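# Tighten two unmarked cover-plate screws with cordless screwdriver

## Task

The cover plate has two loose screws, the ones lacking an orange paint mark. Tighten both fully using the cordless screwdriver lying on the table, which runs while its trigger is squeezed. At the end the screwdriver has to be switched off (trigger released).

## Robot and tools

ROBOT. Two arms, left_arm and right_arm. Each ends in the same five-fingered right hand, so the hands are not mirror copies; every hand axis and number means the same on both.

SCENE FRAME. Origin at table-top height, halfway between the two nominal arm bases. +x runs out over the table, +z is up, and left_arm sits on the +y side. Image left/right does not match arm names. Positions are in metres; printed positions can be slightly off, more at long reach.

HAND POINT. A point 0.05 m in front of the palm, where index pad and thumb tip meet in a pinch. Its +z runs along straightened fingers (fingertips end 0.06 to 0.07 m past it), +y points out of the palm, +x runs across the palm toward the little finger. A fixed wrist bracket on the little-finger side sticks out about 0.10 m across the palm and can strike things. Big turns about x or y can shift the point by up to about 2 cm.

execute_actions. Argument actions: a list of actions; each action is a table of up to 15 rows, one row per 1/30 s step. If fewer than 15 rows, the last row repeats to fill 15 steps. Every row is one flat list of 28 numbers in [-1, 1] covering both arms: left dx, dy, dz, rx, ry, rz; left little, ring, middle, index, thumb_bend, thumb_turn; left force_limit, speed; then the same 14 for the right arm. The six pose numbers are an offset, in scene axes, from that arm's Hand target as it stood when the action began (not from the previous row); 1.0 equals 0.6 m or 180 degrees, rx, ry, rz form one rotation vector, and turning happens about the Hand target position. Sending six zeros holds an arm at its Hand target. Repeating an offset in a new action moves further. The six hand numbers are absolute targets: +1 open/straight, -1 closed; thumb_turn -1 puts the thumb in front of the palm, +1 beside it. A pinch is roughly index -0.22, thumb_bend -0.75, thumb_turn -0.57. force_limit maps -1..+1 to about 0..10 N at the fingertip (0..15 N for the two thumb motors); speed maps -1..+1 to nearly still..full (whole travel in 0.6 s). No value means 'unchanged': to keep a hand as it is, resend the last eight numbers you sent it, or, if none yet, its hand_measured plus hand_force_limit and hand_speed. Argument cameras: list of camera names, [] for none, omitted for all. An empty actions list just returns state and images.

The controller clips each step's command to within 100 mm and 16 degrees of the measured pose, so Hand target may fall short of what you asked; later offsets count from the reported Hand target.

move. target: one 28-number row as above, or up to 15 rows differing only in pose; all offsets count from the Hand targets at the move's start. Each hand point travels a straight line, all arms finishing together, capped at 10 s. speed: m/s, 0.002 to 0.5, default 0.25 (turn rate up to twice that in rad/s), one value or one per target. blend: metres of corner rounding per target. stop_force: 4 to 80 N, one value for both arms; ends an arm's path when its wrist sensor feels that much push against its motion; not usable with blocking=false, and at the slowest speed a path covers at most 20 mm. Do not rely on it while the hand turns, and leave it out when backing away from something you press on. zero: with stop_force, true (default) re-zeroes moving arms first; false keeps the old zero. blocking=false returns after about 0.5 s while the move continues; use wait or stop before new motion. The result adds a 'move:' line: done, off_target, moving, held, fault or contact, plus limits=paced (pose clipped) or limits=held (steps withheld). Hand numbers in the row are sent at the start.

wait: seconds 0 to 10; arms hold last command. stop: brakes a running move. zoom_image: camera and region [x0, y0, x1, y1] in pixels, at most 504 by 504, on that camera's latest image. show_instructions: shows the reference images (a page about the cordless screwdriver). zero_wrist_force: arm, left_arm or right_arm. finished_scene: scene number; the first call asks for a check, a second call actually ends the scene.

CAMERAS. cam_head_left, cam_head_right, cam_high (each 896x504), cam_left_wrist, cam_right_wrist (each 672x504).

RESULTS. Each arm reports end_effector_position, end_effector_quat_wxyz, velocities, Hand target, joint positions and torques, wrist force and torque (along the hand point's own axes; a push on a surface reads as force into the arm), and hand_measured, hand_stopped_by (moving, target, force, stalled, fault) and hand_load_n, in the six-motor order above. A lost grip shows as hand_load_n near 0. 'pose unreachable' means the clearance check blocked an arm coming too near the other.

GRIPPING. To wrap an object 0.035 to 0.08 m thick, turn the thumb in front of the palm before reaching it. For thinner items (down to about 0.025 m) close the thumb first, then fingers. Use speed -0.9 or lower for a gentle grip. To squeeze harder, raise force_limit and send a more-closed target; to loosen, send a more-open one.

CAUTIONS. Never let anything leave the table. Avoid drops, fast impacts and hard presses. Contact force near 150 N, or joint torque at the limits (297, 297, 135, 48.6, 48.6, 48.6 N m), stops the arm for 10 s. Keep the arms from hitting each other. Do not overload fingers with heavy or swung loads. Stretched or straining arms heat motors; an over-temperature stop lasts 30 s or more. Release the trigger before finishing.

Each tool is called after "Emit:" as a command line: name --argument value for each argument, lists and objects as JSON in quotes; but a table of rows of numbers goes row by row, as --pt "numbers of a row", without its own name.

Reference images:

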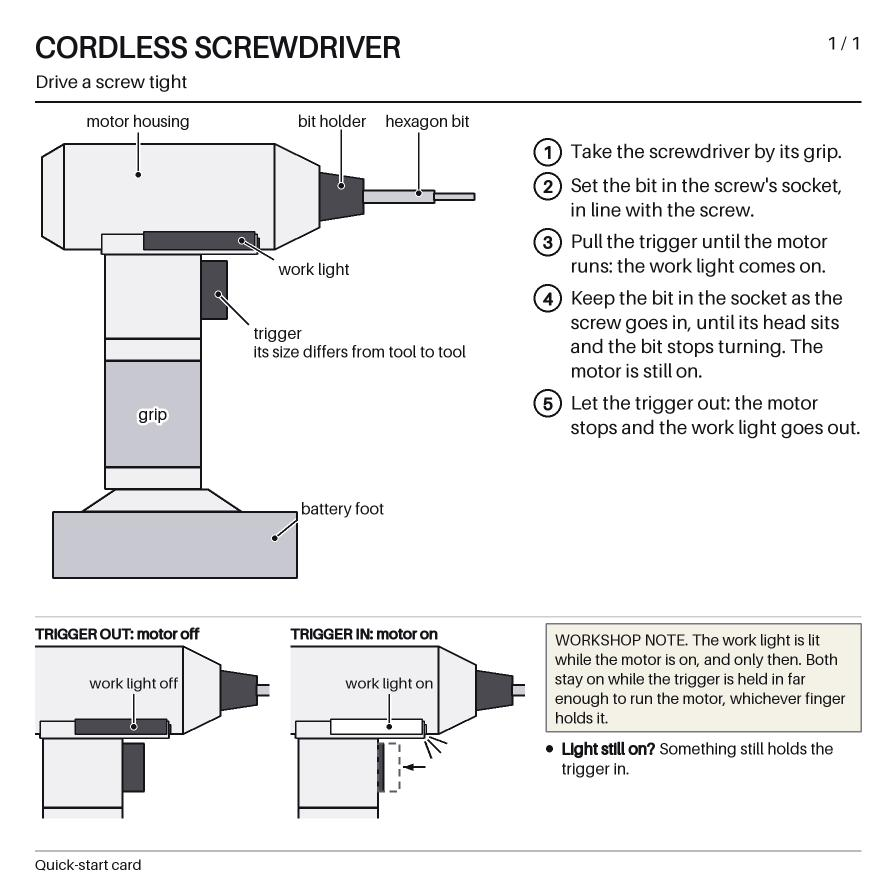

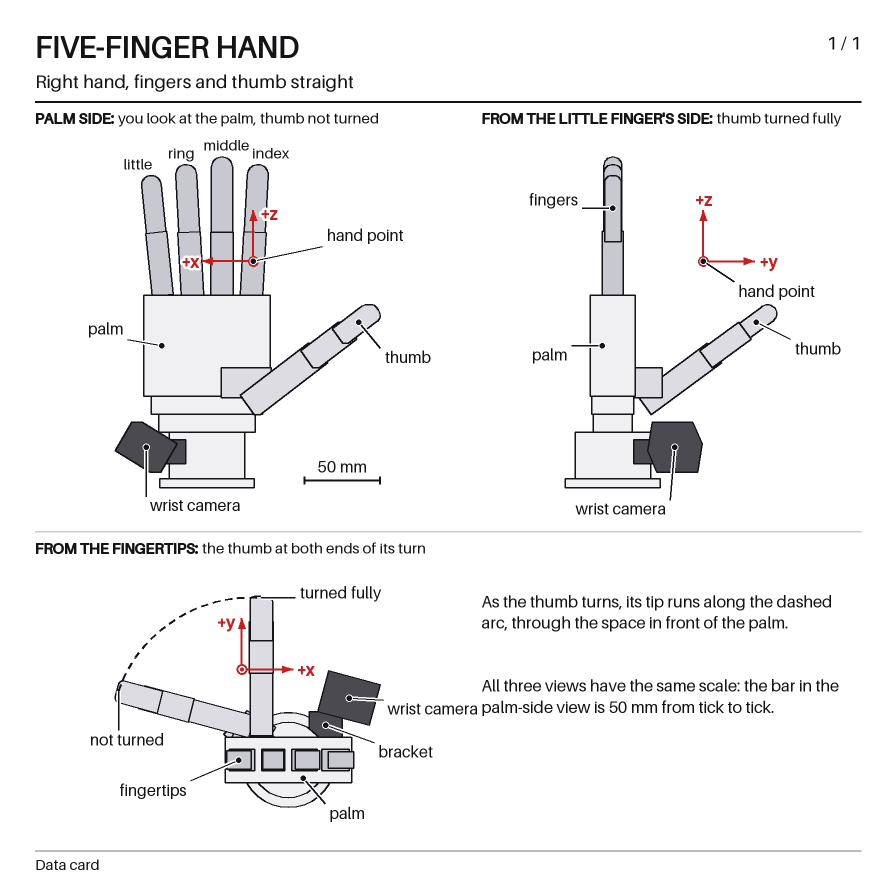

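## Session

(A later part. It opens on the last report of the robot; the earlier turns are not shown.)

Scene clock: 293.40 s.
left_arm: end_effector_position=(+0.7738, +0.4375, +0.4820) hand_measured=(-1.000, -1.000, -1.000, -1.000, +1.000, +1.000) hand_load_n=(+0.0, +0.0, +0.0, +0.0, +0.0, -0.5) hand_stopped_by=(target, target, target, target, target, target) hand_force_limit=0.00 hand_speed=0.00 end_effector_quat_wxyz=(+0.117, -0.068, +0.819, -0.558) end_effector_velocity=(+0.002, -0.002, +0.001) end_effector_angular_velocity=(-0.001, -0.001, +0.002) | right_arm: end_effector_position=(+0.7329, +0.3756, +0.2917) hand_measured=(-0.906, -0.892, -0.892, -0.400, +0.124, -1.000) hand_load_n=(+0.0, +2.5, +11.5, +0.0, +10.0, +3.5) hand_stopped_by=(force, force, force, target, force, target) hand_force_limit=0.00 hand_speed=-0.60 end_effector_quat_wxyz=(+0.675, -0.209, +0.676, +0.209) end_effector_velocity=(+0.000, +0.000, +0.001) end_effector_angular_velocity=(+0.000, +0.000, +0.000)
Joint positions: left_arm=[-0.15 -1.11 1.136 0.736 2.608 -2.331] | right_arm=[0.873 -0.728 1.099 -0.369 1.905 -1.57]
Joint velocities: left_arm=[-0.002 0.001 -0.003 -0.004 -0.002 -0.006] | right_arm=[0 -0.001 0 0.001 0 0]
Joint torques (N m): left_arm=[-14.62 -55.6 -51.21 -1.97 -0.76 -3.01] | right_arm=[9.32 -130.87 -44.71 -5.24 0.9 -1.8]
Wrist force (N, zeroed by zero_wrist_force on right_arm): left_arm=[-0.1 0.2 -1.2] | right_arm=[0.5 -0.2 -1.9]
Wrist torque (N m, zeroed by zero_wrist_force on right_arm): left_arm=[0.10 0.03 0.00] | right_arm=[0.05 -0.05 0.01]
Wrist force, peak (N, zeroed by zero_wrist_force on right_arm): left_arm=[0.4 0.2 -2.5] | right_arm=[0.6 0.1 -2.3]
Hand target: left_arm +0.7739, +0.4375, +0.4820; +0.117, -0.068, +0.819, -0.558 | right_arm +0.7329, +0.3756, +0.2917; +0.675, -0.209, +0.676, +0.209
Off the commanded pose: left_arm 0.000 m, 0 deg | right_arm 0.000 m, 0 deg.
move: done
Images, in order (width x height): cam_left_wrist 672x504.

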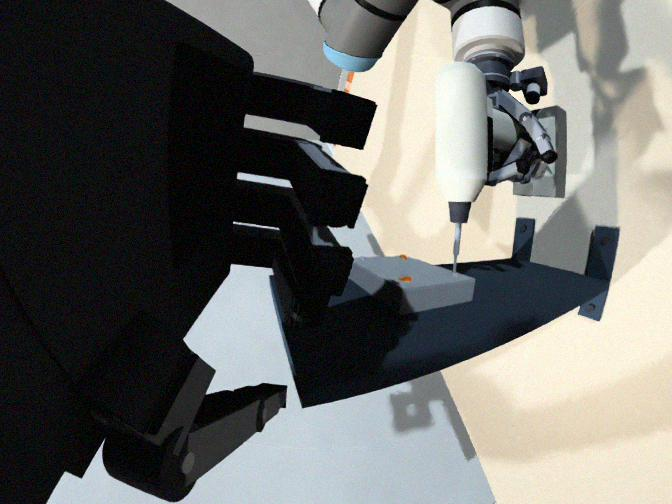

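Emit:
move --target '[0,0,0,0,0,0,-1,-1,-1,-1,1,1,0,0,0.0003,0.00022,0,0,0,0,-1,-1,-1,-1,-1,-1,0,-0.6]' --speed 0.002 --cameras '[]'

Emit:
wait --seconds 0.3 --cameras '["cam_high"]'

Emit:
zoom_image --camera "cam_high" --region '[370, 130, 500, 290]'

Scene clock: 294.93 s.
left_arm: end_effector_position=(+0.7740, +0.4375, +0.4820) hand_measured=(-1.000, -1.000, -1.000, -1.000, +1.000, +1.000) hand_load_n=(+0.0, +0.0, +0.0, +0.0, +0.0, +0.0) hand_stopped_by=(target, target, target, target, target, target) hand_force_limit=0.00 hand_speed=0.00 end_effector_quat_wxyz=(+0.117, -0.068, +0.819, -0.558) end_effector_velocity=(+0.000, +0.000, +0.000) end_effector_angular_velocity=(+0.000, +0.000, +0.000) | right_arm: end_effector_position=(+0.7330, +0.3758, +0.2918) hand_measured=(-0.906, -0.892, -0.892, -0.796, +0.124, -1.000) hand_load_n=(+0.0, +2.0, +11.0, +5.0, +10.0, +3.0) hand_stopped_by=(force, force, force, force, force, target) hand_force_limit=0.00 hand_speed=-0.60 end_effector_quat_wxyz=(+0.675, -0.209, +0.676, +0.209) end_effector_velocity=(+0.000, +0.000, -0.002) end_effector_angular_velocity=(-0.001, +0.001, +0.000)
Joint positions: left_arm=[-0.15 -1.11 1.135 0.736 2.608 -2.331] | right_arm=[0.873 -0.728 1.098 -0.369 1.905 -1.57]
Joint velocities: left_arm=[-0.001 0 0 0 0 0] | right_arm=[0 0.002 0 -0.001 0 0]
Joint torques (N m): left_arm=[-13.26 -55.59 -49.81 -0.7 -0.94 -3.05] | right_arm=[-7.94 -110.55 -50.47 -2.28 -0.85 -1.96]
Wrist force (N, zeroed by zero_wrist_force on right_arm): left_arm=[-0.3 0.0 -1.5] | right_arm=[0.3 0.5 -4.6]
Wrist torque (N m, zeroed by zero_wrist_force on right_arm): left_arm=[0.08 0.07 -0.02] | right_arm=[0.09 -0.13 -0.03]
Wrist force, peak (N, zeroed by zero_wrist_force on right_arm): left_arm=[0.0 -0.3 -1.8] | right_arm=[1.4 -0.7 -8.4]
Hand target: left_arm +0.7739, +0.4375, +0.4820; +0.117, -0.068, +0.819, -0.558 | right_arm +0.7330, +0.3758, +0.2917; +0.675, -0.209, +0.676, +0.209
Off the commanded pose: left_arm 0.000 m, 0 deg | right_arm 0.000 m, 0 deg.
move: done
No camera images: "cameras" was empty.

Scene clock: 295.23 s.
left_arm: end_effector_position=(+0.7740, +0.4375, +0.4820) hand_measured=(-1.000, -1.000, -1.000, -1.000, +1.000, +1.000) hand_load_n=(+0.0, +0.0, +0.0, +0.0, +0.0, +0.0) hand_stopped_by=(target, target, target, target, target, target) hand_force_limit=0.00 hand_speed=0.00 end_effector_quat_wxyz=(+0.117, -0.068, +0.819, -0.558) end_effector_velocity=(+0.000, +0.000, +0.000) end_effector_angular_velocity=(+0.000, -0.001, +0.000) | right_arm: end_effector_position=(+0.7330, +0.3758, +0.2918) hand_measured=(-0.906, -0.892, -0.892, -0.796, +0.124, -1.000) hand_load_n=(-0.5, +2.5, +11.0, +5.0, +10.0, +3.0) hand_stopped_by=(force, force, force, force, force, target) hand_force_limit=0.00 hand_speed=-0.60 end_effector_quat_wxyz=(+0.675, -0.209, +0.676, +0.209) end_effector_velocity=(+0.000, +0.000, -0.002) end_effector_angular_velocity=(-0.001, +0.001, +0.000)
Joint positions: left_arm=[-0.15 -1.11 1.135 0.736 2.608 -2.331] | right_arm=[0.873 -0.728 1.098 -0.369 1.905 -1.57]
Joint velocities: left_arm=[0 0 0 0 0 0.001] | right_arm=[0 0.001 0 0 0 0]
Joint torques (N m): left_arm=[-10.63 -53.2 -48.65 -0.03 -0.46 -3.55] | right_arm=[-15.58 -110.76 -47.86 -2.34 -0.57 -1.87]
Wrist force (N, zeroed by zero_wrist_force on right_arm): left_arm=[0.0 -0.1 -1.6] | right_arm=[0.2 0.7 -4.4]
Wrist torque (N m, zeroed by zero_wrist_force on right_arm): left_arm=[0.08 0.03 -0.01] | right_arm=[0.09 -0.14 -0.02]
Wrist force, peak (N, zeroed by zero_wrist_force on right_arm): left_arm=[0.0 -0.1 -1.6] | right_arm=[0.1 0.6 -5.1]
Hand target: left_arm +0.7739, +0.4375, +0.4820; +0.117, -0.068, +0.819, -0.558 | right_arm +0.7330, +0.3758, +0.2917; +0.675, -0.209, +0.676, +0.209
Off the commanded pose: left_arm 0.000 m, 0 deg | right_arm 0.000 m, 0 deg.
wait: 0.30 s; at rest by 0.17 s
Images, in order (width x height): cam_high 896x504.

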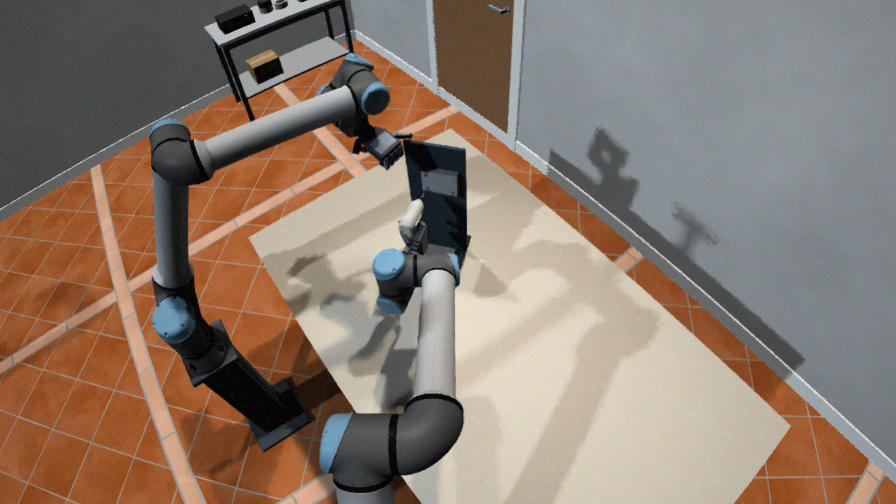

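Scaled by 3.150.

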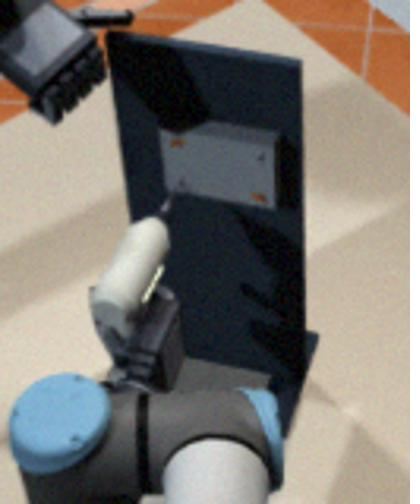

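Emit:
move --target '[0,0,0,0,0,0,-1,-1,-1,-1,1,1,0,0,0,0,-0.0007,0,0,0,-1,-1,-1,-1,-1,-1,0,-0.6]' --speed 0.002 --cameras '[]'

Emit:
move --target '[0,0,0,0,0,0,-1,-1,-1,-1,1,1,0,0,0,0,-0.0007,0,0,0,-1,-1,-1,-1,-1,-1,0,-0.6]' --speed 0.002 --cameras '[]'

Emit:
move --target '[0,0,0,0,0,0,-1,-1,-1,-1,1,1,0,0,0,0,-0.0007,0,0,0,-1,-1,-1,-1,-1,-1,0,-0.6]' --speed 0.002 --cameras '[]'

Scene clock: 296.20 s.
left_arm: end_effector_position=(+0.7740, +0.4375, +0.4820) hand_measured=(-1.000, -1.000, -1.000, -1.000, +1.000, +1.000) hand_load_n=(+0.0, +0.0, +0.0, +0.0, +0.0, -0.5) hand_stopped_by=(target, target, target, target, target, target) hand_force_limit=0.00 hand_speed=0.00 end_effector_quat_wxyz=(+0.117, -0.068, +0.819, -0.558) end_effector_velocity=(+0.000, +0.000, +0.000) end_effector_angular_velocity=(+0.000, +0.001, +0.000) | right_arm: end_effector_position=(+0.7330, +0.3758, +0.2913) hand_measured=(-0.906, -0.892, -0.892, -0.796, +0.124, -1.000) hand_load_n=(+0.0, +2.5, +11.0, +5.0, +10.0, +3.0) hand_stopped_by=(force, force, force, force, force, target) hand_force_limit=0.00 hand_speed=-0.60 end_effector_quat_wxyz=(+0.675, -0.209, +0.676, +0.209) end_effector_velocity=(+0.000, +0.000, +0.001) end_effector_angular_velocity=(+0.001, -0.001, +0.000)
Joint positions: left_arm=[-0.15 -1.11 1.135 0.736 2.608 -2.331] | right_arm=[0.873 -0.727 1.099 -0.37 1.905 -1.57]
Joint velocities: left_arm=[0 0 0 0 0 -0.001] | right_arm=[0 -0.001 0 -0.001 0 0]
Joint torques (N m): left_arm=[-13.2 -54.18 -46.18 -0.39 -0.93 -3.55] | right_arm=[-14.9 -112.29 -41.71 -6.41 -0.07 -1.76]
Wrist force (N, zeroed by zero_wrist_force on right_arm): left_arm=[-0.1 0.2 -1.1] | right_arm=[0.3 0.5 -3.2]
Wrist torque (N m, zeroed by zero_wrist_force on right_arm): left_arm=[0.10 0.04 0.00] | right_arm=[0.05 -0.08 -0.01]
Wrist force, peak (N, zeroed by zero_wrist_force on right_arm): left_arm=[-0.3 -0.1 -1.9] | right_arm=[0.1 0.4 -5.5]
Hand target: left_arm +0.7739, +0.4375, +0.4820; +0.117, -0.068, +0.819, -0.558 | right_arm +0.7330, +0.3758, +0.2913; +0.675, -0.209, +0.676, +0.209
Off the commanded pose: left_arm 0.000 m, 0 deg | right_arm 0.000 m, 0 deg.
move: done
No camera images: "cameras" was empty.

Scene clock: 296.90 s.
left_arm: end_effector_position=(+0.7740, +0.4375, +0.4820) hand_measured=(-1.000, -1.000, -1.000, -1.000, +1.000, +1.000) hand_load_n=(+0.0, +0.0, +0.0, +0.0, +0.0, -0.5) hand_stopped_by=(target, target, target, target, target, target) hand_force_limit=0.00 hand_speed=0.00 end_effector_quat_wxyz=(+0.117, -0.068, +0.819, -0.558) end_effector_velocity=(+0.000, +0.000, +0.000) end_effector_angular_velocity=(+0.000, -0.001, +0.000) | right_arm: end_effector_position=(+0.7330, +0.3758, +0.2909) hand_measured=(-0.906, -0.892, -0.892, -0.796, +0.124, -1.000) hand_load_n=(+0.0, +2.5, +11.0, +5.5, +10.0, +3.0) hand_stopped_by=(force, force, force, force, force, target) hand_force_limit=0.00 hand_speed=-0.60 end_effector_quat_wxyz=(+0.675, -0.209, +0.676, +0.209) end_effector_velocity=(+0.000, +0.000, +0.000) end_effector_angular_velocity=(+0.000, +0.000, +0.000)
Joint positions: left_arm=[-0.15 -1.11 1.135 0.736 2.608 -2.331] | right_arm=[0.873 -0.727 1.099 -0.37 1.905 -1.57]
Joint velocities: left_arm=[0.001 0 0 0 0.001 0.001] | right_arm=[0 0 0 0 0 0]
Joint torques (N m): left_arm=[-9.38 -55.1 -42.11 0.27 -0.86 -3.44] | right_arm=[-10.84 -110.63 -41.51 -6.35 0.49 -1.7]
Wrist force (N, zeroed by zero_wrist_force on right_arm): left_arm=[-0.2 0.0 -1.4] | right_arm=[-0.2 0.2 -2.7]
Wrist torque (N m, zeroed by zero_wrist_force on right_arm): left_arm=[0.08 0.07 -0.02] | right_arm=[0.07 -0.09 -0.02]
Wrist force, peak (N, zeroed by zero_wrist_force on right_arm): left_arm=[0.0 0.0 -1.7] | right_arm=[0.4 0.5 -3.9]
Hand target: left_arm +0.7739, +0.4375, +0.4820; +0.117, -0.068, +0.819, -0.558 | right_arm +0.7330, +0.3758, +0.2909; +0.675, -0.209, +0.676, +0.209
Off the commanded pose: left_arm 0.000 m, 0 deg | right_arm 0.000 m, 0 deg.
move: done
No camera images: "cameras" was empty.

Scene clock: 297.60 s.
left_arm: end_effector_position=(+0.7740, +0.4375, +0.4820) hand_measured=(-1.000, -1.000, -1.000, -1.000, +1.000, +1.000) hand_load_n=(+0.0, +0.0, +0.0, +0.0, +0.0, +0.0) hand_stopped_by=(target, target, target, target, target, target) hand_force_limit=0.00 hand_speed=0.00 end_effector_quat_wxyz=(+0.117, -0.068, +0.819, -0.558) end_effector_velocity=(+0.000, +0.000, +0.001) end_effector_angular_velocity=(+0.000, -0.001, +0.000) | right_arm: end_effector_position=(+0.7330, +0.3758, +0.2905) hand_measured=(-0.906, -0.892, -0.892, -0.796, +0.124, -1.000) hand_load_n=(+0.0, +2.5, +11.0, +5.0, +10.0, +2.5) hand_stopped_by=(force, force, force, force, force, target) hand_force_limit=0.00 hand_speed=-0.60 end_effector_quat_wxyz=(+0.675, -0.209, +0.676, +0.209) end_effector_velocity=(+0.000, +0.000, -0.001) end_effector_angular_velocity=(+0.000, +0.000, +0.000)
Joint positions: left_arm=[-0.15 -1.11 1.135 0.736 2.608 -2.331] | right_arm=[0.873 -0.727 1.099 -0.371 1.905 -1.57]
Joint velocities: left_arm=[0 -0.001 0 0 0 0] | right_arm=[0 0.001 0 -0.001 0 0]
Joint torques (N m): left_arm=[-10.24 -54.88 -41.33 -0.5 -0.71 -3.21] | right_arm=[-8.24 -110.94 -40.82 -6.25 0.88 -1.75]
Wrist force (N, zeroed by zero_wrist_force on right_arm): left_arm=[0.0 0.0 -1.2] | right_arm=[0.0 0.3 -2.9]
Wrist torque (N m, zeroed by zero_wrist_force on right_arm): left_arm=[0.07 0.03 -0.01] | right_arm=[0.08 -0.12 -0.01]
Wrist force, peak (N, zeroed by zero_wrist_force on right_arm): left_arm=[-0.1 -0.1 -1.7] | right_arm=[-0.1 0.1 -3.0]
Hand target: left_arm +0.7739, +0.4375, +0.4820; +0.117, -0.068, +0.819, -0.558 | right_arm +0.7330, +0.3758, +0.2905; +0.675, -0.209, +0.676, +0.209
Off the commanded pose: left_arm 0.000 m, 0 deg | right_arm 0.000 m, 0 deg.
move: done
No camera images: "cameras" was empty.

Emit:
move --target '[0,0,0,0,0,0,-1,-1,-1,-1,1,1,0,0,0.0005,-0.0003,0,0,0,0,-1,-1,-1,-1,-1,-1,0,-0.6]' --speed 0.002 --cameras '[]'

Emit:
move --target '[0,0,0,0,0,0,-1,-1,-1,-1,1,1,0,0,0.0004,-0.0004,0,0,0,0,-1,-1,-1,-1,-1,-1,0,-0.6]' --speed 0.002 --cameras '["cam_left_wrist"]'

Emit:
zoom_image --camera "cam_left_wrist" --region '[445, 260, 465, 280]'

Scene clock: 298.47 s.
left_arm: end_effector_position=(+0.7740, +0.4375, +0.4820) hand_measured=(-1.000, -1.000, -1.000, -1.000, +1.000, +1.000) hand_load_n=(+0.0, +0.0, +0.0, +0.0, +0.0, -0.5) hand_stopped_by=(target, target, target, target, target, target) hand_force_limit=0.00 hand_speed=0.00 end_effector_quat_wxyz=(+0.117, -0.068, +0.819, -0.558) end_effector_velocity=(+0.001, +0.001, -0.001) end_effector_angular_velocity=(+0.000, +0.000, +0.001) | right_arm: end_effector_position=(+0.7333, +0.3756, +0.2904) hand_measured=(-0.906, -0.892, -0.892, -0.796, +0.124, -1.000) hand_load_n=(+0.0, +2.0, +11.0, +5.0, +10.0, +2.5) hand_stopped_by=(force, force, force, force, force, target) hand_force_limit=0.00 hand_speed=-0.60 end_effector_quat_wxyz=(+0.675, -0.209, +0.676, +0.209) end_effector_velocity=(+0.000, +0.000, +0.001) end_effector_angular_velocity=(+0.001, -0.001, +0.000)
Joint positions: left_arm=[-0.15 -1.11 1.135 0.736 2.608 -2.331] | right_arm=[0.873 -0.727 1.099 -0.371 1.904 -1.57]
Joint velocities: left_arm=[0.001 0.001 0 0 0 0] | right_arm=[0 -0.001 0 0 0 0]
Joint torques (N m): left_arm=[-12.25 -55.44 -37.9 0.34 -0.11 -3.36] | right_arm=[-17.39 -123.61 -41.52 -6.52 -0.71 -1.71]
Wrist force (N, zeroed by zero_wrist_force on right_arm): left_arm=[0.5 0.1 -1.5] | right_arm=[-0.8 0.6 -5.1]
Wrist torque (N m, zeroed by zero_wrist_force on right_arm): left_arm=[0.10 -0.05 0.03] | right_arm=[0.06 -0.13 -0.09]
Wrist force, peak (N, zeroed by zero_wrist_force on right_arm): left_arm=[-0.2 0.3 -1.7] | right_arm=[-0.3 0.7 -5.5]
Hand target: left_arm +0.7739, +0.4375, +0.4820; +0.117, -0.068, +0.819, -0.558 | right_arm +0.7333, +0.3756, +0.2905; +0.675, -0.209, +0.676, +0.209
Off the commanded pose: left_arm 0.000 m, 0 deg | right_arm 0.000 m, 0 deg.
move: done
No camera images: "cameras" was empty.

Scene clock: 299.17 s.
left_arm: end_effector_position=(+0.7740, +0.4375, +0.4820) hand_measured=(-1.000, -1.000, -1.000, -1.000, +1.000, +1.000) hand_load_n=(+0.0, +0.0, +0.0, +0.0, +0.0, -0.5) hand_stopped_by=(target, target, target, target, target, target) hand_force_limit=0.00 hand_speed=0.00 end_effector_quat_wxyz=(+0.117, -0.068, +0.819, -0.558) end_effector_velocity=(+0.000, +0.000, +0.000) end_effector_angular_velocity=(-0.001, +0.001, +0.000) | right_arm: end_effector_position=(+0.7336, +0.3753, +0.2905) hand_measured=(-0.906, -0.892, -0.892, -0.796, +0.124, -1.000) hand_load_n=(+0.0, +2.0, +11.0, +5.0, +10.0, +2.5) hand_stopped_by=(force, force, force, force, force, target) hand_force_limit=0.00 hand_speed=-0.60 end_effector_quat_wxyz=(+0.675, -0.209, +0.676, +0.209) end_effector_velocity=(+0.000, +0.000, -0.003) end_effector_angular_velocity=(-0.002, +0.002, +0.000)
Joint positions: left_arm=[-0.15 -1.11 1.135 0.736 2.608 -2.331] | right_arm=[0.873 -0.727 1.1 -0.371 1.904 -1.57]
Joint velocities: left_arm=[0 0 0 0 0 -0.001] | right_arm=[0 0.002 0 0 0 0]
Joint torques (N m): left_arm=[-13.04 -55.34 -35.81 0.33 -0.55 -3.39] | right_arm=[-18.42 -128.14 -42.04 -6.56 -0.63 -1.6]
Wrist force (N, zeroed by zero_wrist_force on right_arm): left_arm=[-0.1 -0.1 -1.2] | right_arm=[-0.4 1.0 -6.3]
Wrist torque (N m, zeroed by zero_wrist_force on right_arm): left_arm=[0.04 0.03 -0.01] | right_arm=[0.09 -0.19 -0.07]
Wrist force, peak (N, zeroed by zero_wrist_force on right_arm): left_arm=[0.0 -0.1 -1.8] | right_arm=[-0.1 0.8 -6.5]
Hand target: left_arm +0.7739, +0.4375, +0.4820; +0.117, -0.068, +0.819, -0.558 | right_arm +0.7336, +0.3753, +0.2905; +0.675, -0.209, +0.676, +0.209
Off the commanded pose: left_arm 0.000 m, 0 deg | right_arm 0.000 m, 0 deg.
move: done
Images, in order (width x height): cam_left_wrist 672x504.

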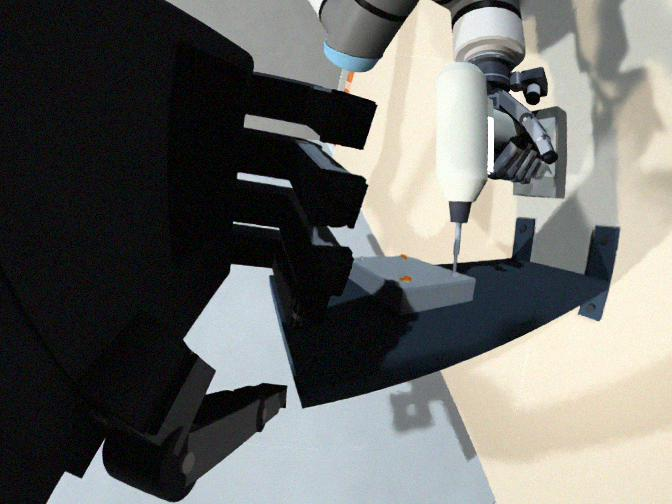

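Scaled by 25.200 from the camera's 672x504 image, which has a finer 960x720 frame.

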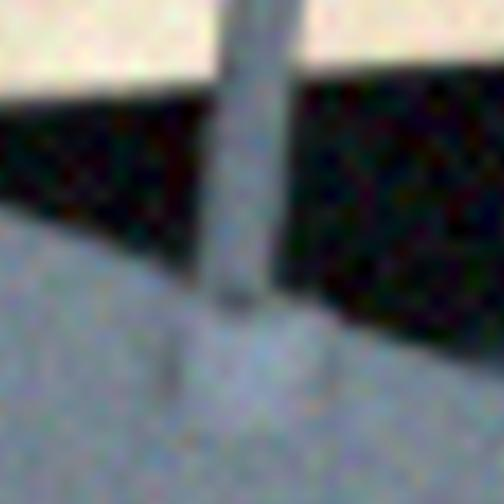

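Emit:
move --target '[0.065,-0.149,0.022,0,0,0,-1,-1,-1,-1,1,1,0,0,-0.0003,-0.0002,0,0,0,0,-1,-1,-1,-0.4,-1,-1,0,-0.6]' --speed 0.1 --cameras '["cam_left_wrist"]'

Emit:
zoom_image --camera "cam_left_wrist" --region '[540, 318, 560, 338]'

Scene clock: 300.60 s.
left_arm: end_effector_position=(+0.8131, +0.3478, +0.4952) hand_measured=(-1.000, -1.000, -1.000, -1.000, +1.000, +1.000) hand_load_n=(+0.0, +0.0, +0.0, +0.0, +0.0, +0.0) hand_stopped_by=(target, target, target, target, target, target) hand_force_limit=0.00 hand_speed=0.00 end_effector_quat_wxyz=(+0.117, -0.068, +0.819, -0.558) end_effector_velocity=(-0.002, +0.002, -0.001) end_effector_angular_velocity=(+0.001, +0.000, -0.002) | right_arm: end_effector_position=(+0.7335, +0.3752, +0.2905) hand_measured=(-0.906, -0.892, -0.892, -0.400, +0.124, -1.000) hand_load_n=(+0.0, +2.5, +11.5, +0.0, +10.0, +2.5) hand_stopped_by=(force, force, force, target, force, target) hand_force_limit=0.00 hand_speed=-0.60 end_effector_quat_wxyz=(+0.675, -0.209, +0.676, +0.209) end_effector_velocity=(+0.000, +0.000, +0.001) end_effector_angular_velocity=(+0.000, -0.001, +0.000)
Joint positions: left_arm=[-0.255 -1.062 1.027 0.69 2.528 -2.457] | right_arm=[0.873 -0.727 1.1 -0.371 1.904 -1.57]
Joint velocities: left_arm=[0.002 -0.002 0.004 0.003 0.003 0.006] | right_arm=[0 -0.001 0 0 0 -0.001]
Joint torques (N m): left_arm=[10.68 -95.43 -25.34 4.22 3.3 3.89] | right_arm=[12.99 -128.63 -41.26 -6.33 1.7 -1.49]
Wrist force (N, zeroed by zero_wrist_force on right_arm): left_arm=[-0.2 -0.1 -1.6] | right_arm=[-0.4 -0.5 -2.1]
Wrist torque (N m, zeroed by zero_wrist_force on right_arm): left_arm=[0.09 0.07 -0.03] | right_arm=[0.03 -0.05 -0.02]
Wrist force, peak (N, zeroed by zero_wrist_force on right_arm): left_arm=[0.2 0.5 -2.3] | right_arm=[-0.8 0.9 -6.4]
Hand target: left_arm +0.8129, +0.3479, +0.4952; +0.117, -0.068, +0.819, -0.558 | right_arm +0.7334, +0.3752, +0.2905; +0.675, -0.209, +0.676, +0.209
Off the commanded pose: left_arm 0.000 m, 0 deg | right_arm 0.000 m, 0 deg.
move: done
Images, in order (width x height): cam_left_wrist 672x504.

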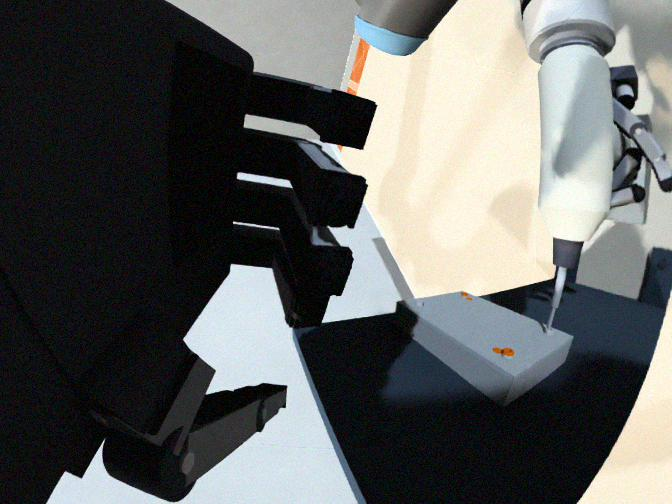

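Scaled by 25.200 from the camera's 672x504 image, which has a finer 960x720 frame.

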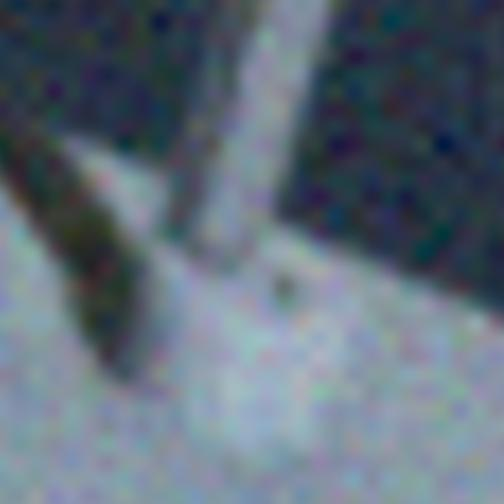

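Emit:
move --target '[0,0,0,0,0,0,-1,-1,-1,-1,1,1,0,0,-0.0003,0.00075,-0.0012,0,0,0,-1,-1,-1,-1,-1,-1,0,-0.6]' --speed 0.002 --cameras '[]'

Emit:
wait --seconds 0.2 --cameras '[]'

Scene clock: 301.87 s.
left_arm: end_effector_position=(+0.8129, +0.3479, +0.4952) hand_measured=(-1.000, -1.000, -1.000, -1.000, +1.000, +1.000) hand_load_n=(+0.0, +0.0, +0.0, +0.0, +0.0, -0.5) hand_stopped_by=(target, target, target, target, target, target) hand_force_limit=0.00 hand_speed=0.00 end_effector_quat_wxyz=(+0.117, -0.068, +0.819, -0.558) end_effector_velocity=(+0.000, +0.001, +0.000) end_effector_angular_velocity=(+0.000, +0.001, +0.001) | right_arm: end_effector_position=(+0.7332, +0.3757, +0.2898) hand_measured=(-0.906, -0.892, -0.892, -0.796, +0.124, -1.000) hand_load_n=(+0.0, +2.5, +11.0, +5.0, +10.0, +3.0) hand_stopped_by=(force, force, force, force, force, target) hand_force_limit=0.00 hand_speed=-0.60 end_effector_quat_wxyz=(+0.675, -0.209, +0.676, +0.209) end_effector_velocity=(+0.000, +0.000, -0.001) end_effector_angular_velocity=(+0.000, +0.000, +0.000)
Joint positions: left_arm=[-0.255 -1.063 1.027 0.69 2.528 -2.457] | right_arm=[0.873 -0.726 1.1 -0.372 1.905 -1.57]
Joint velocities: left_arm=[0.001 0 0 0 0 0] | right_arm=[0 0.001 0 0 0 0]
Joint torques (N m): left_arm=[10.41 -90.44 -29.54 3.81 3.04 3.5] | right_arm=[11.51 -111.16 -51.21 -5.83 2.08 -1.53]
Wrist force (N, zeroed by zero_wrist_force on right_arm): left_arm=[0.0 -0.2 -1.6] | right_arm=[-0.4 0.2 -3.6]
Wrist torque (N m, zeroed by zero_wrist_force on right_arm): left_arm=[0.07 0.04 -0.02] | right_arm=[0.04 -0.10 -0.05]
Wrist force, peak (N, zeroed by zero_wrist_force on right_arm): left_arm=[-0.1 -0.2 -1.8] | right_arm=[-0.9 -0.4 -5.0]
Hand target: left_arm +0.8129, +0.3479, +0.4952; +0.117, -0.068, +0.819, -0.558 | right_arm +0.7332, +0.3757, +0.2898; +0.675, -0.209, +0.676, +0.209
Off the commanded pose: left_arm 0.000 m, 0 deg | right_arm 0.000 m, 0 deg.
move: done
No camera images: "cameras" was empty.

Scene clock: 302.07 s.
left_arm: end_effector_position=(+0.8129, +0.3479, +0.4952) hand_measured=(-1.000, -1.000, -1.000, -1.000, +1.000, +1.000) hand_load_n=(+0.0, +0.0, +0.0, +0.0, +0.0, -0.5) hand_stopped_by=(target, target, target, target, target, target) hand_force_limit=0.00 hand_speed=0.00 end_effector_quat_wxyz=(+0.117, -0.068, +0.819, -0.558) end_effector_velocity=(+0.000, +0.000, +0.000) end_effector_angular_velocity=(-0.001, +0.001, -0.001) | right_arm: end_effector_position=(+0.7332, +0.3757, +0.2898) hand_measured=(-0.906, -0.892, -0.892, -0.796, +0.124, -1.000) hand_load_n=(+0.0, +2.5, +11.0, +5.0, +10.0, +3.0) hand_stopped_by=(force, force, force, force, force, target) hand_force_limit=0.00 hand_speed=-0.60 end_effector_quat_wxyz=(+0.675, -0.209, +0.676, +0.209) end_effector_velocity=(+0.000, +0.000, +0.000) end_effector_angular_velocity=(+0.000, +0.000, +0.000)
Joint positions: left_arm=[-0.255 -1.063 1.027 0.69 2.528 -2.457] | right_arm=[0.873 -0.726 1.1 -0.372 1.905 -1.57]
Joint velocities: left_arm=[0 0 0 0 0.001 -0.001] | right_arm=[0 0 0 0 0 0]
Joint torques (N m): left_arm=[6.1 -92.56 -30.11 4.11 3.17 4.19] | right_arm=[10.04 -112.11 -50.61 -5.67 2.16 -1.4]
Wrist force (N, zeroed by zero_wrist_force on right_arm): left_arm=[-0.2 -0.4 -1.5] | right_arm=[-0.5 0.4 -3.7]
Wrist torque (N m, zeroed by zero_wrist_force on right_arm): left_arm=[0.04 0.07 -0.04] | right_arm=[0.08 -0.10 -0.05]
Wrist force, peak (N, zeroed by zero_wrist_force on right_arm): left_arm=[0.5 -0.2 -1.6] | right_arm=[-0.5 0.4 -4.0]
Hand target: left_arm +0.8129, +0.3479, +0.4952; +0.117, -0.068, +0.819, -0.558 | right_arm +0.7332, +0.3757, +0.2898; +0.675, -0.209, +0.676, +0.209
Off the commanded pose: left_arm 0.000 m, 0 deg | right_arm 0.000 m, 0 deg.
wait: 0.20 s; at rest by 0.17 s
No camera images: "cameras" was empty.

Emit:
move --target '[0,0,0,0,0,0,-1,-1,-1,-1,1,1,0,0,-0.00025,0.00034,-0.0004,0,0,0,-1,-1,-1,-1,-1,-1,0,-0.6]' --speed 0.002 --cameras '["cam_left_wrist"]'

Emit:
zoom_image --camera "cam_left_wrist" --region '[540, 318, 560, 338]'

Scene clock: 303.57 s.
left_arm: end_effector_position=(+0.8129, +0.3479, +0.4952) hand_measured=(-1.000, -1.000, -1.000, -1.000, +1.000, +1.000) hand_load_n=(+0.0, +0.0, +0.0, +0.0, +0.0, -0.5) hand_stopped_by=(target, target, target, target, target, target) hand_force_limit=0.00 hand_speed=0.00 end_effector_quat_wxyz=(+0.117, -0.068, +0.819, -0.558) end_effector_velocity=(+0.000, +0.000, +0.000) end_effector_angular_velocity=(+0.000, +0.000, +0.000) | right_arm: end_effector_position=(+0.7331, +0.3759, +0.2895) hand_measured=(-0.906, -0.892, -0.892, -0.796, +0.124, -1.000) hand_load_n=(+0.0, +2.5, +11.0, +5.0, +10.0, +3.0) hand_stopped_by=(force, force, force, force, force, target) hand_force_limit=0.00 hand_speed=-0.60 end_effector_quat_wxyz=(+0.675, -0.209, +0.676, +0.209) end_effector_velocity=(+0.000, +0.000, +0.002) end_effector_angular_velocity=(+0.002, -0.001, +0.000)
Joint positions: left_arm=[-0.255 -1.063 1.027 0.69 2.528 -2.457] | right_arm=[0.873 -0.726 1.099 -0.372 1.905 -1.57]
Joint velocities: left_arm=[0.001 0 0 0 0.001 0] | right_arm=[0 -0.001 0 -0.001 0 0]
Joint torques (N m): left_arm=[8.21 -96.03 -33.26 3.28 2.73 3.45] | right_arm=[12.99 -111.01 -52.23 -6.34 2.44 -1.27]
Wrist force (N, zeroed by zero_wrist_force on right_arm): left_arm=[0.0 0.0 -1.5] | right_arm=[-0.1 0.3 -3.4]
Wrist torque (N m, zeroed by zero_wrist_force on right_arm): left_arm=[0.10 0.04 -0.02] | right_arm=[0.06 -0.16 -0.02]
Wrist force, peak (N, zeroed by zero_wrist_force on right_arm): left_arm=[-0.3 -0.5 -1.8] | right_arm=[-0.5 0.6 -4.3]
Hand target: left_arm +0.8129, +0.3479, +0.4952; +0.117, -0.068, +0.819, -0.558 | right_arm +0.7331, +0.3759, +0.2895; +0.675, -0.209, +0.676, +0.209
Off the commanded pose: left_arm 0.000 m, 0 deg | right_arm 0.000 m, 0 deg.
move: done
Images, in order (width x height): cam_left_wrist 672x504.

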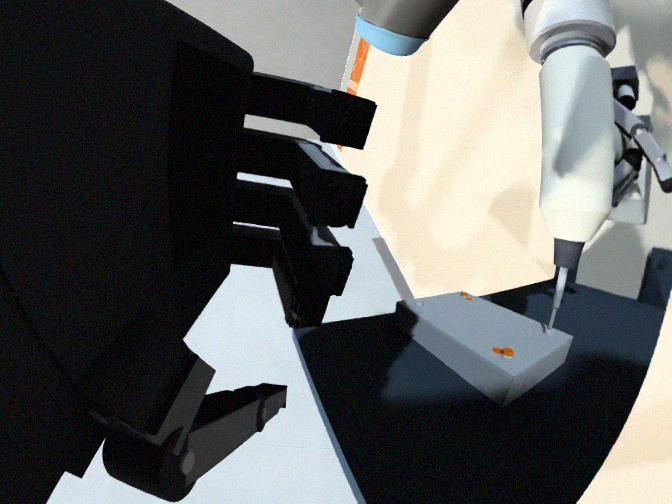

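Scaled by 25.200 from the camera's 672x504 image, which has a finer 960x720 frame.

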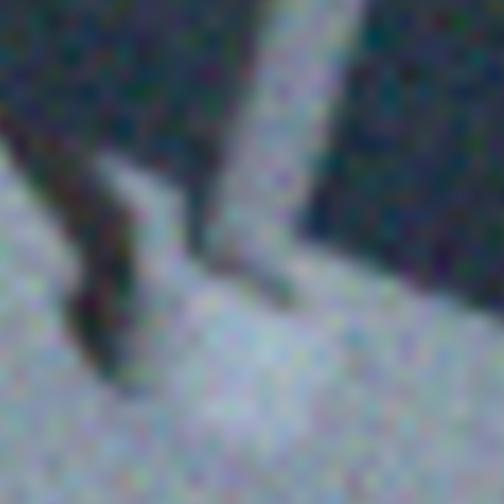

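Emit:
move --target '[0,0,0,0,0,0,-1,-1,-1,-1,1,1,0,0,0.0027,0.002,0,0,0,0,-1,-1,-1,-1,-1,-1,0,-0.6]' --speed 0.002 --stop_force 4 --cameras '[]'

Scene clock: 305.00 s.
left_arm: end_effector_position=(+0.8129, +0.3479, +0.4952) hand_measured=(-1.000, -1.000, -1.000, -1.000, +1.000, +1.000) hand_load_n=(+0.0, +0.0, +0.0, +0.0, +0.0, +0.0) hand_stopped_by=(target, target, target, target, target, target) hand_force_limit=0.00 hand_speed=0.00 end_effector_quat_wxyz=(+0.117, -0.068, +0.819, -0.558) end_effector_velocity=(+0.000, +0.001, +0.000) end_effector_angular_velocity=(+0.000, +0.001, +0.001) | right_arm: end_effector_position=(+0.7336, +0.3764, +0.2895) hand_measured=(-0.906, -0.892, -0.892, -0.796, +0.124, -1.000) hand_load_n=(+0.0, +3.0, +10.5, +5.0, +11.0, +2.0) hand_stopped_by=(force, force, force, force, force, target) hand_force_limit=0.00 hand_speed=-0.60 end_effector_quat_wxyz=(+0.675, -0.209, +0.676, +0.209) end_effector_velocity=(+0.000, +0.000, -0.001) end_effector_angular_velocity=(+0.000, +0.000, +0.000)
Joint positions: left_arm=[-0.255 -1.063 1.027 0.69 2.528 -2.457] | right_arm=[0.873 -0.725 1.097 -0.371 1.905 -1.57]
Joint velocities: left_arm=[0.001 0 0 0 0 0] | right_arm=[0 0.001 0 0 0 0]
Joint torques (N m): left_arm=[9.13 -94.65 -37.79 1.91 2.83 3.51] | right_arm=[5.62 -128.92 -41.17 -6.58 1.66 -1.17]
Wrist force (N, zeroed by zero_wrist_force on right_arm): left_arm=[-0.1 0.0 -1.4] | right_arm=[-0.5 0.9 -5.9]
Wrist torque (N m, zeroed by zero_wrist_force on right_arm): left_arm=[0.08 0.06 -0.02] | right_arm=[0.08 -0.30 -0.06]
Wrist force, peak (N, zeroed by zero_wrist_force on right_arm): left_arm=[-0.1 0.2 -1.8] | right_arm=[-1.0 1.2 -8.6]
Hand target: left_arm +0.8129, +0.3479, +0.4952; +0.117, -0.068, +0.819, -0.558 | right_arm +0.7336, +0.3765, +0.2895; +0.675, -0.209, +0.676, +0.209
Off the commanded pose: left_arm 0.000 m, 0 deg | right_arm 0.001 m, 0 deg.
move: contact (right_arm)
No camera images: "cameras" was empty.

Emit:
move --target '[0,0,0,0,0,0,-1,-1,-1,-1,1,1,0,0,-0.00035,0.00015,-0.0006,0,0,0,-1,-1,-1,-1,-1,-1,0,-0.6]' --speed 0.002 --cameras '[]'

Emit:
move --target '[0,0,0,0,0,0,-1,-1,-1,-1,1,1,0,0,-0.0002,0.00025,-0.0004,0,0,0,-1,-1,-1,-1,-1,-1,0,-0.6]' --speed 0.002 --cameras '["cam_left_wrist"]'

Emit:
zoom_image --camera "cam_left_wrist" --region '[540, 318, 560, 338]'

Scene clock: 305.90 s.
left_arm: end_effector_position=(+0.8129, +0.3479, +0.4952) hand_measured=(-1.000, -1.000, -1.000, -1.000, +1.000, +1.000) hand_load_n=(+0.0, +0.0, +0.0, +0.0, +0.0, -0.5) hand_stopped_by=(target, target, target, target, target, target) hand_force_limit=0.00 hand_speed=0.00 end_effector_quat_wxyz=(+0.117, -0.068, +0.819, -0.558) end_effector_velocity=(+0.000, +0.000, +0.001) end_effector_angular_velocity=(-0.001, +0.000, +0.000) | right_arm: end_effector_position=(+0.7334, +0.3766, +0.2892) hand_measured=(-0.906, -0.892, -0.892, -0.796, +0.124, -1.000) hand_load_n=(+0.0, +3.0, +11.0, +5.0, +11.0, +1.5) hand_stopped_by=(force, force, force, force, force, target) hand_force_limit=0.00 hand_speed=-0.60 end_effector_quat_wxyz=(+0.675, -0.209, +0.676, +0.209) end_effector_velocity=(+0.000, +0.000, +0.000) end_effector_angular_velocity=(-0.001, +0.001, +0.000)
Joint positions: left_arm=[-0.255 -1.063 1.027 0.69 2.528 -2.457] | right_arm=[0.874 -0.724 1.097 -0.371 1.905 -1.57]
Joint velocities: left_arm=[0 -0.001 0 0 0 -0.001] | right_arm=[0 0 0 0.001 0 0]
Joint torques (N m): left_arm=[8.51 -90.55 -39.6 1.12 2.92 3.98] | right_arm=[11.84 -109.71 -41.18 -6.32 2.52 -1.32]
Wrist force (N, zeroed by zero_wrist_force on right_arm): left_arm=[-0.2 0.1 -1.5] | right_arm=[-0.5 0.1 -4.1]
Wrist torque (N m, zeroed by zero_wrist_force on right_arm): left_arm=[0.11 0.07 -0.03] | right_arm=[0.04 -0.16 -0.05]
Wrist force, peak (N, zeroed by zero_wrist_force on right_arm): left_arm=[0.0 -0.2 -1.8] | right_arm=[-0.5 1.0 -6.2]
Hand target: left_arm +0.8129, +0.3479, +0.4952; +0.117, -0.068, +0.819, -0.558 | right_arm +0.7334, +0.3766, +0.2892; +0.675, -0.209, +0.676, +0.209
Off the commanded pose: left_arm 0.000 m, 0 deg | right_arm 0.000 m, 0 deg.
move: done
No camera images: "cameras" was empty.

Scene clock: 306.60 s.
left_arm: end_effector_position=(+0.8129, +0.3479, +0.4952) hand_measured=(-1.000, -1.000, -1.000, -1.000, +1.000, +1.000) hand_load_n=(+0.0, +0.0, +0.0, +0.0, +0.0, -0.5) hand_stopped_by=(target, target, target, target, target, target) hand_force_limit=0.00 hand_speed=0.00 end_effector_quat_wxyz=(+0.117, -0.068, +0.819, -0.558) end_effector_velocity=(+0.000, +0.001, -0.001) end_effector_angular_velocity=(+0.000, +0.000, +0.001) | right_arm: end_effector_position=(+0.7332, +0.3767, +0.2889) hand_measured=(-0.906, -0.892, -0.892, -0.796, +0.124, -1.000) hand_load_n=(+0.0, +3.0, +10.5, +4.5, +10.5, +2.0) hand_stopped_by=(force, force, force, force, force, target) hand_force_limit=0.00 hand_speed=-0.60 end_effector_quat_wxyz=(+0.675, -0.209, +0.676, +0.209) end_effector_velocity=(+0.000, +0.000, -0.001) end_effector_angular_velocity=(+0.000, -0.001, +0.000)
Joint positions: left_arm=[-0.255 -1.063 1.027 0.69 2.528 -2.457] | right_arm=[0.874 -0.724 1.097 -0.371 1.905 -1.57]
Joint velocities: left_arm=[0.001 0.001 0 0 0 0.001] | right_arm=[0 0.001 0 -0.002 0 0]
Joint torques (N m): left_arm=[3.9 -92.71 -42.13 0.94 2.82 3.95] | right_arm=[12.86 -110.21 -52.95 -6.42 2.31 -1.43]
Wrist force (N, zeroed by zero_wrist_force on right_arm): left_arm=[-0.1 0.0 -1.3] | right_arm=[-0.5 0.3 -3.3]
Wrist torque (N m, zeroed by zero_wrist_force on right_arm): left_arm=[0.08 0.05 -0.02] | right_arm=[0.04 -0.17 -0.04]
Wrist force, peak (N, zeroed by zero_wrist_force on right_arm): left_arm=[-0.2 -0.2 -1.7] | right_arm=[-0.4 0.4 -4.3]
Hand target: left_arm +0.8129, +0.3479, +0.4952; +0.117, -0.068, +0.819, -0.558 | right_arm +0.7332, +0.3767, +0.2889; +0.675, -0.209, +0.676, +0.209
Off the commanded pose: left_arm 0.000 m, 0 deg | right_arm 0.000 m, 0 deg.
move: done
Images, in order (width x height): cam_left_wrist 672x504.

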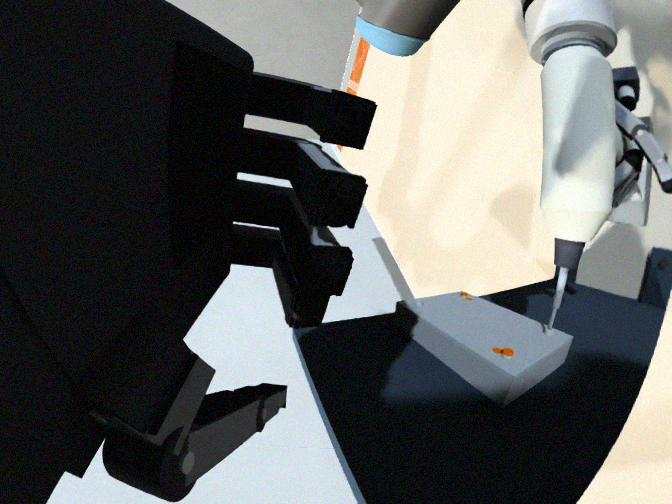

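Scaled by 25.200 from the camera's 672x504 image, which has a finer 960x720 frame.

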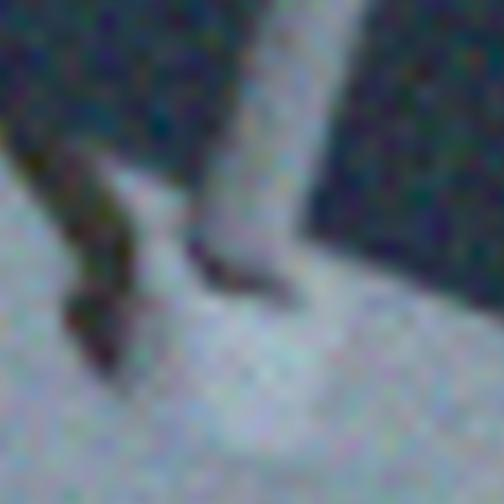

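Emit:
move --target '[-0.065,0.149,-0.022,0,0,0,-1,-1,-1,-1,1,1,0,0,0,0,0,0,0,0,-1,-1,-1,-1,-1,-1,0,-0.6]' --speed 0.12 --cameras '["cam_left_wrist"]'

Emit:
zoom_image --camera "cam_left_wrist" --region '[445, 260, 465, 280]'

Scene clock: 308.03 s.
left_arm: end_effector_position=(+0.7738, +0.4375, +0.4821) hand_measured=(-1.000, -1.000, -1.000, -1.000, +1.000, +1.000) hand_load_n=(+0.0, +0.0, +0.0, +0.0, +0.0, -0.5) hand_stopped_by=(target, target, target, target, target, target) hand_force_limit=0.00 hand_speed=0.00 end_effector_quat_wxyz=(+0.117, -0.068, +0.819, -0.558) end_effector_velocity=(+0.001, +0.000, +0.000) end_effector_angular_velocity=(+0.000, -0.001, +0.001) | right_arm: end_effector_position=(+0.7332, +0.3767, +0.2889) hand_measured=(-0.906, -0.892, -0.892, -0.796, +0.124, -1.000) hand_load_n=(+0.0, +3.0, +10.5, +5.0, +10.5, +2.0) hand_stopped_by=(force, force, force, force, force, target) hand_force_limit=0.00 hand_speed=-0.60 end_effector_quat_wxyz=(+0.675, -0.209, +0.676, +0.209) end_effector_velocity=(+0.000, +0.000, +0.001) end_effector_angular_velocity=(+0.001, -0.001, +0.000)
Joint positions: left_arm=[-0.15 -1.11 1.135 0.736 2.608 -2.331] | right_arm=[0.874 -0.724 1.097 -0.371 1.905 -1.57]
Joint velocities: left_arm=[0 0 -0.001 -0.002 -0.001 -0.002] | right_arm=[0 0 0 -0.001 0 0]
Joint torques (N m): left_arm=[-9.43 -56.86 -52.41 -1.97 -1.19 -3.14] | right_arm=[10.06 -114.38 -49.6 -4.97 1.62 -1.4]
Wrist force (N, zeroed by zero_wrist_force on right_arm): left_arm=[0.2 0.2 -1.7] | right_arm=[-0.5 0.4 -3.9]
Wrist torque (N m, zeroed by zero_wrist_force on right_arm): left_arm=[0.14 0.01 0.01] | right_arm=[0.09 -0.18 -0.03]
Wrist force, peak (N, zeroed by zero_wrist_force on right_arm): left_arm=[-0.3 0.8 -2.5] | right_arm=[-0.7 0.3 -4.4]
Hand target: left_arm +0.7740, +0.4375, +0.4820; +0.117, -0.068, +0.819, -0.558 | right_arm +0.7332, +0.3767, +0.2889; +0.675, -0.209, +0.676, +0.209
Off the commanded pose: left_arm 0.000 m, 0 deg | right_arm 0.000 m, 0 deg.
move: done
Images, in order (width x height): cam_left_wrist 672x504.

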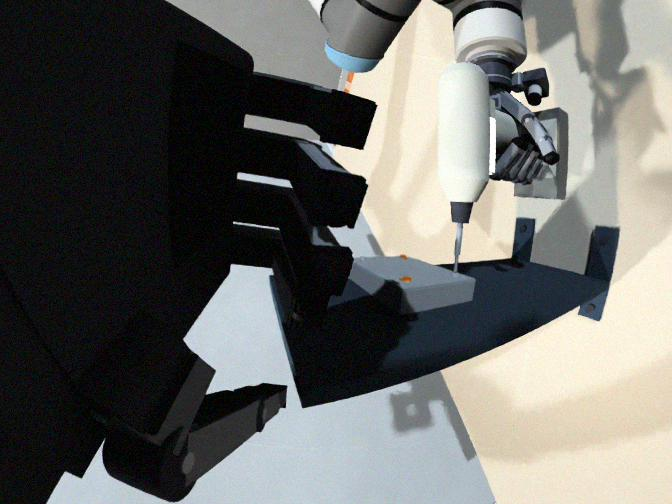

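Scaled by 25.200 from the camera's 672x504 image, which has a finer 960x720 frame.

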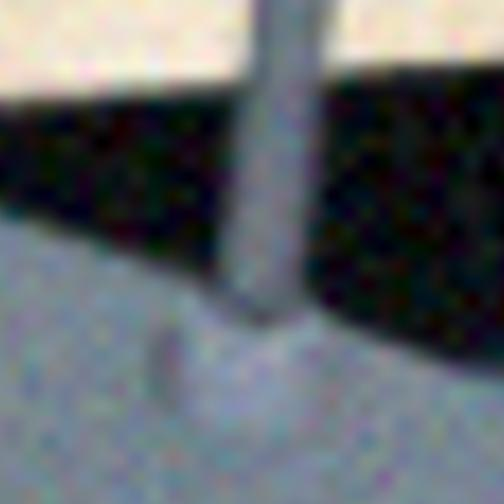

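Emit:
move --target '[0.065,-0.149,0.022,0,0,0,-1,-1,-1,-1,1,1,0,0,0,0,0,0,0,0,-1,-1,-1,-0.4,-1,-1,0,-0.6]' --speed 0.12 --cameras '[]'

Emit:
move --target '[0,0,0,0,0,0,-1,-1,-1,-1,1,1,0,0,-0.0040,-0.0030,0,0,0,0,-1,-1,-1,-0.4,-1,-1,0,-0.6]' --speed 0.01 --cameras '["cam_left_wrist"]'

Emit:
zoom_image --camera "cam_left_wrist" --region '[540, 318, 560, 338]'

Scene clock: 309.87 s.
left_arm: end_effector_position=(+0.8130, +0.3479, +0.4952) hand_measured=(-1.000, -1.000, -1.000, -1.000, +1.000, +1.000) hand_load_n=(+0.0, +0.0, +0.0, +0.0, +0.0, +0.0) hand_stopped_by=(target, target, target, target, target, target) hand_force_limit=0.00 hand_speed=0.00 end_effector_quat_wxyz=(+0.117, -0.068, +0.819, -0.558) end_effector_velocity=(-0.002, +0.001, -0.001) end_effector_angular_velocity=(+0.000, +0.002, -0.002) | right_arm: end_effector_position=(+0.7332, +0.3767, +0.2889) hand_measured=(-0.906, -0.892, -0.892, -0.400, +0.124, -1.000) hand_load_n=(+0.0, +3.0, +11.0, +0.0, +10.5, +2.0) hand_stopped_by=(force, force, force, target, force, target) hand_force_limit=0.00 hand_speed=-0.60 end_effector_quat_wxyz=(+0.675, -0.209, +0.676, +0.209) end_effector_velocity=(+0.000, +0.000, -0.001) end_effector_angular_velocity=(-0.001, +0.001, +0.000)
Joint positions: left_arm=[-0.255 -1.062 1.027 0.69 2.528 -2.457] | right_arm=[0.874 -0.724 1.097 -0.371 1.905 -1.57]
Joint velocities: left_arm=[0.002 -0.001 0.004 0.001 0.003 0.003] | right_arm=[0 0 0 0.001 0 0]
Joint torques (N m): left_arm=[12.19 -91.56 -28.18 5.01 3.56 2.89] | right_arm=[7.21 -120.57 -46.5 -3.35 0.35 -1.41]
Wrist force (N, zeroed by zero_wrist_force on right_arm): left_arm=[-0.1 0.1 -1.4] | right_arm=[-0.7 -0.5 -6.9]
Wrist torque (N m, zeroed by zero_wrist_force on right_arm): left_arm=[0.11 0.05 -0.02] | right_arm=[0.28 -0.23 -0.01]
Wrist force, peak (N, zeroed by zero_wrist_force on right_arm): left_arm=[0.3 1.0 -2.8] | right_arm=[-0.6 -0.7 -7.0]
Hand target: left_arm +0.8129, +0.3479, +0.4952; +0.117, -0.068, +0.819, -0.558 | right_arm +0.7332, +0.3767, +0.2889; +0.675, -0.209, +0.676, +0.209
Off the commanded pose: left_arm 0.000 m, 0 deg | right_arm 0.000 m, 0 deg.
move: done
No camera images: "cameras" was empty.

Scene clock: 310.57 s.
left_arm: end_effector_position=(+0.8129, +0.3479, +0.4952) hand_measured=(-1.000, -1.000, -1.000, -1.000, +1.000, +1.000) hand_load_n=(+0.0, +0.0, +0.0, +0.0, +0.0, +0.0) hand_stopped_by=(target, target, target, target, target, target) hand_force_limit=0.00 hand_speed=0.00 end_effector_quat_wxyz=(+0.117, -0.068, +0.819, -0.558) end_effector_velocity=(+0.000, +0.000, -0.001) end_effector_angular_velocity=(+0.000, +0.001, +0.000) | right_arm: end_effector_position=(+0.7308, +0.3749, +0.2889) hand_measured=(-0.906, -0.892, -0.892, -0.400, +0.124, -1.000) hand_load_n=(+0.0, +3.0, +11.5, +0.0, +9.5, +3.0) hand_stopped_by=(force, force, force, target, force, target) hand_force_limit=0.00 hand_speed=-0.60 end_effector_quat_wxyz=(+0.675, -0.209, +0.676, +0.209) end_effector_velocity=(+0.000, +0.000, +0.001) end_effector_angular_velocity=(+0.001, -0.001, +0.000)
Joint positions: left_arm=[-0.255 -1.063 1.027 0.69 2.528 -2.457] | right_arm=[0.875 -0.729 1.106 -0.375 1.906 -1.57]
Joint velocities: left_arm=[0 0.001 0 0.001 0 0.001] | right_arm=[0 -0.001 0 0 0 0]
Joint torques (N m): left_arm=[3.86 -93.54 -28.74 4.67 3.63 4.42] | right_arm=[13.41 -117.01 -48.99 -5.55 1.96 -1.38]
Wrist force (N, zeroed by zero_wrist_force on right_arm): left_arm=[0.2 0.1 -1.6] | right_arm=[0.0 -0.4 -0.8]
Wrist torque (N m, zeroed by zero_wrist_force on right_arm): left_arm=[0.12 0.02 0.00] | right_arm=[0.01 0.03 0.00]
Wrist force, peak (N, zeroed by zero_wrist_force on right_arm): left_arm=[-0.2 -0.1 -1.7] | right_arm=[-0.7 -0.5 -6.7]
Hand target: left_arm +0.8129, +0.3479, +0.4952; +0.117, -0.068, +0.819, -0.558 | right_arm +0.7308, +0.3749, +0.2889; +0.675, -0.209, +0.676, +0.209
Off the commanded pose: left_arm 0.000 m, 0 deg | right_arm 0.000 m, 0 deg.
move: done
Images, in order (width x height): cam_left_wrist 672x504.

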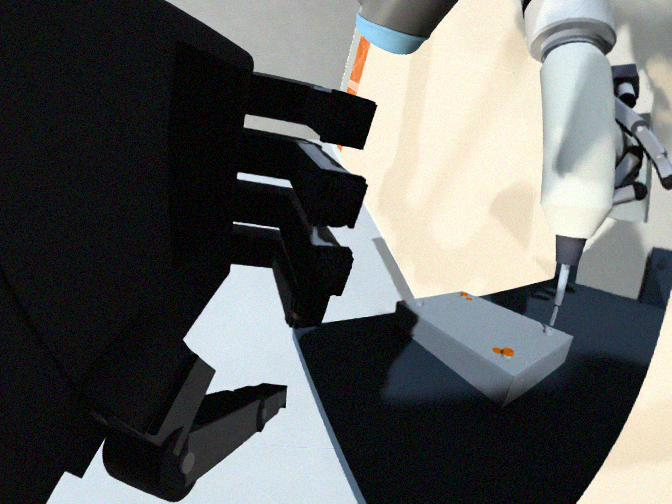

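Scaled by 25.200 from the camera's 672x504 image, which has a finer 960x720 frame.

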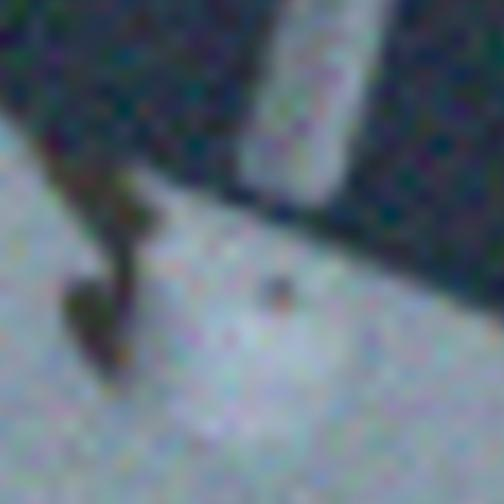

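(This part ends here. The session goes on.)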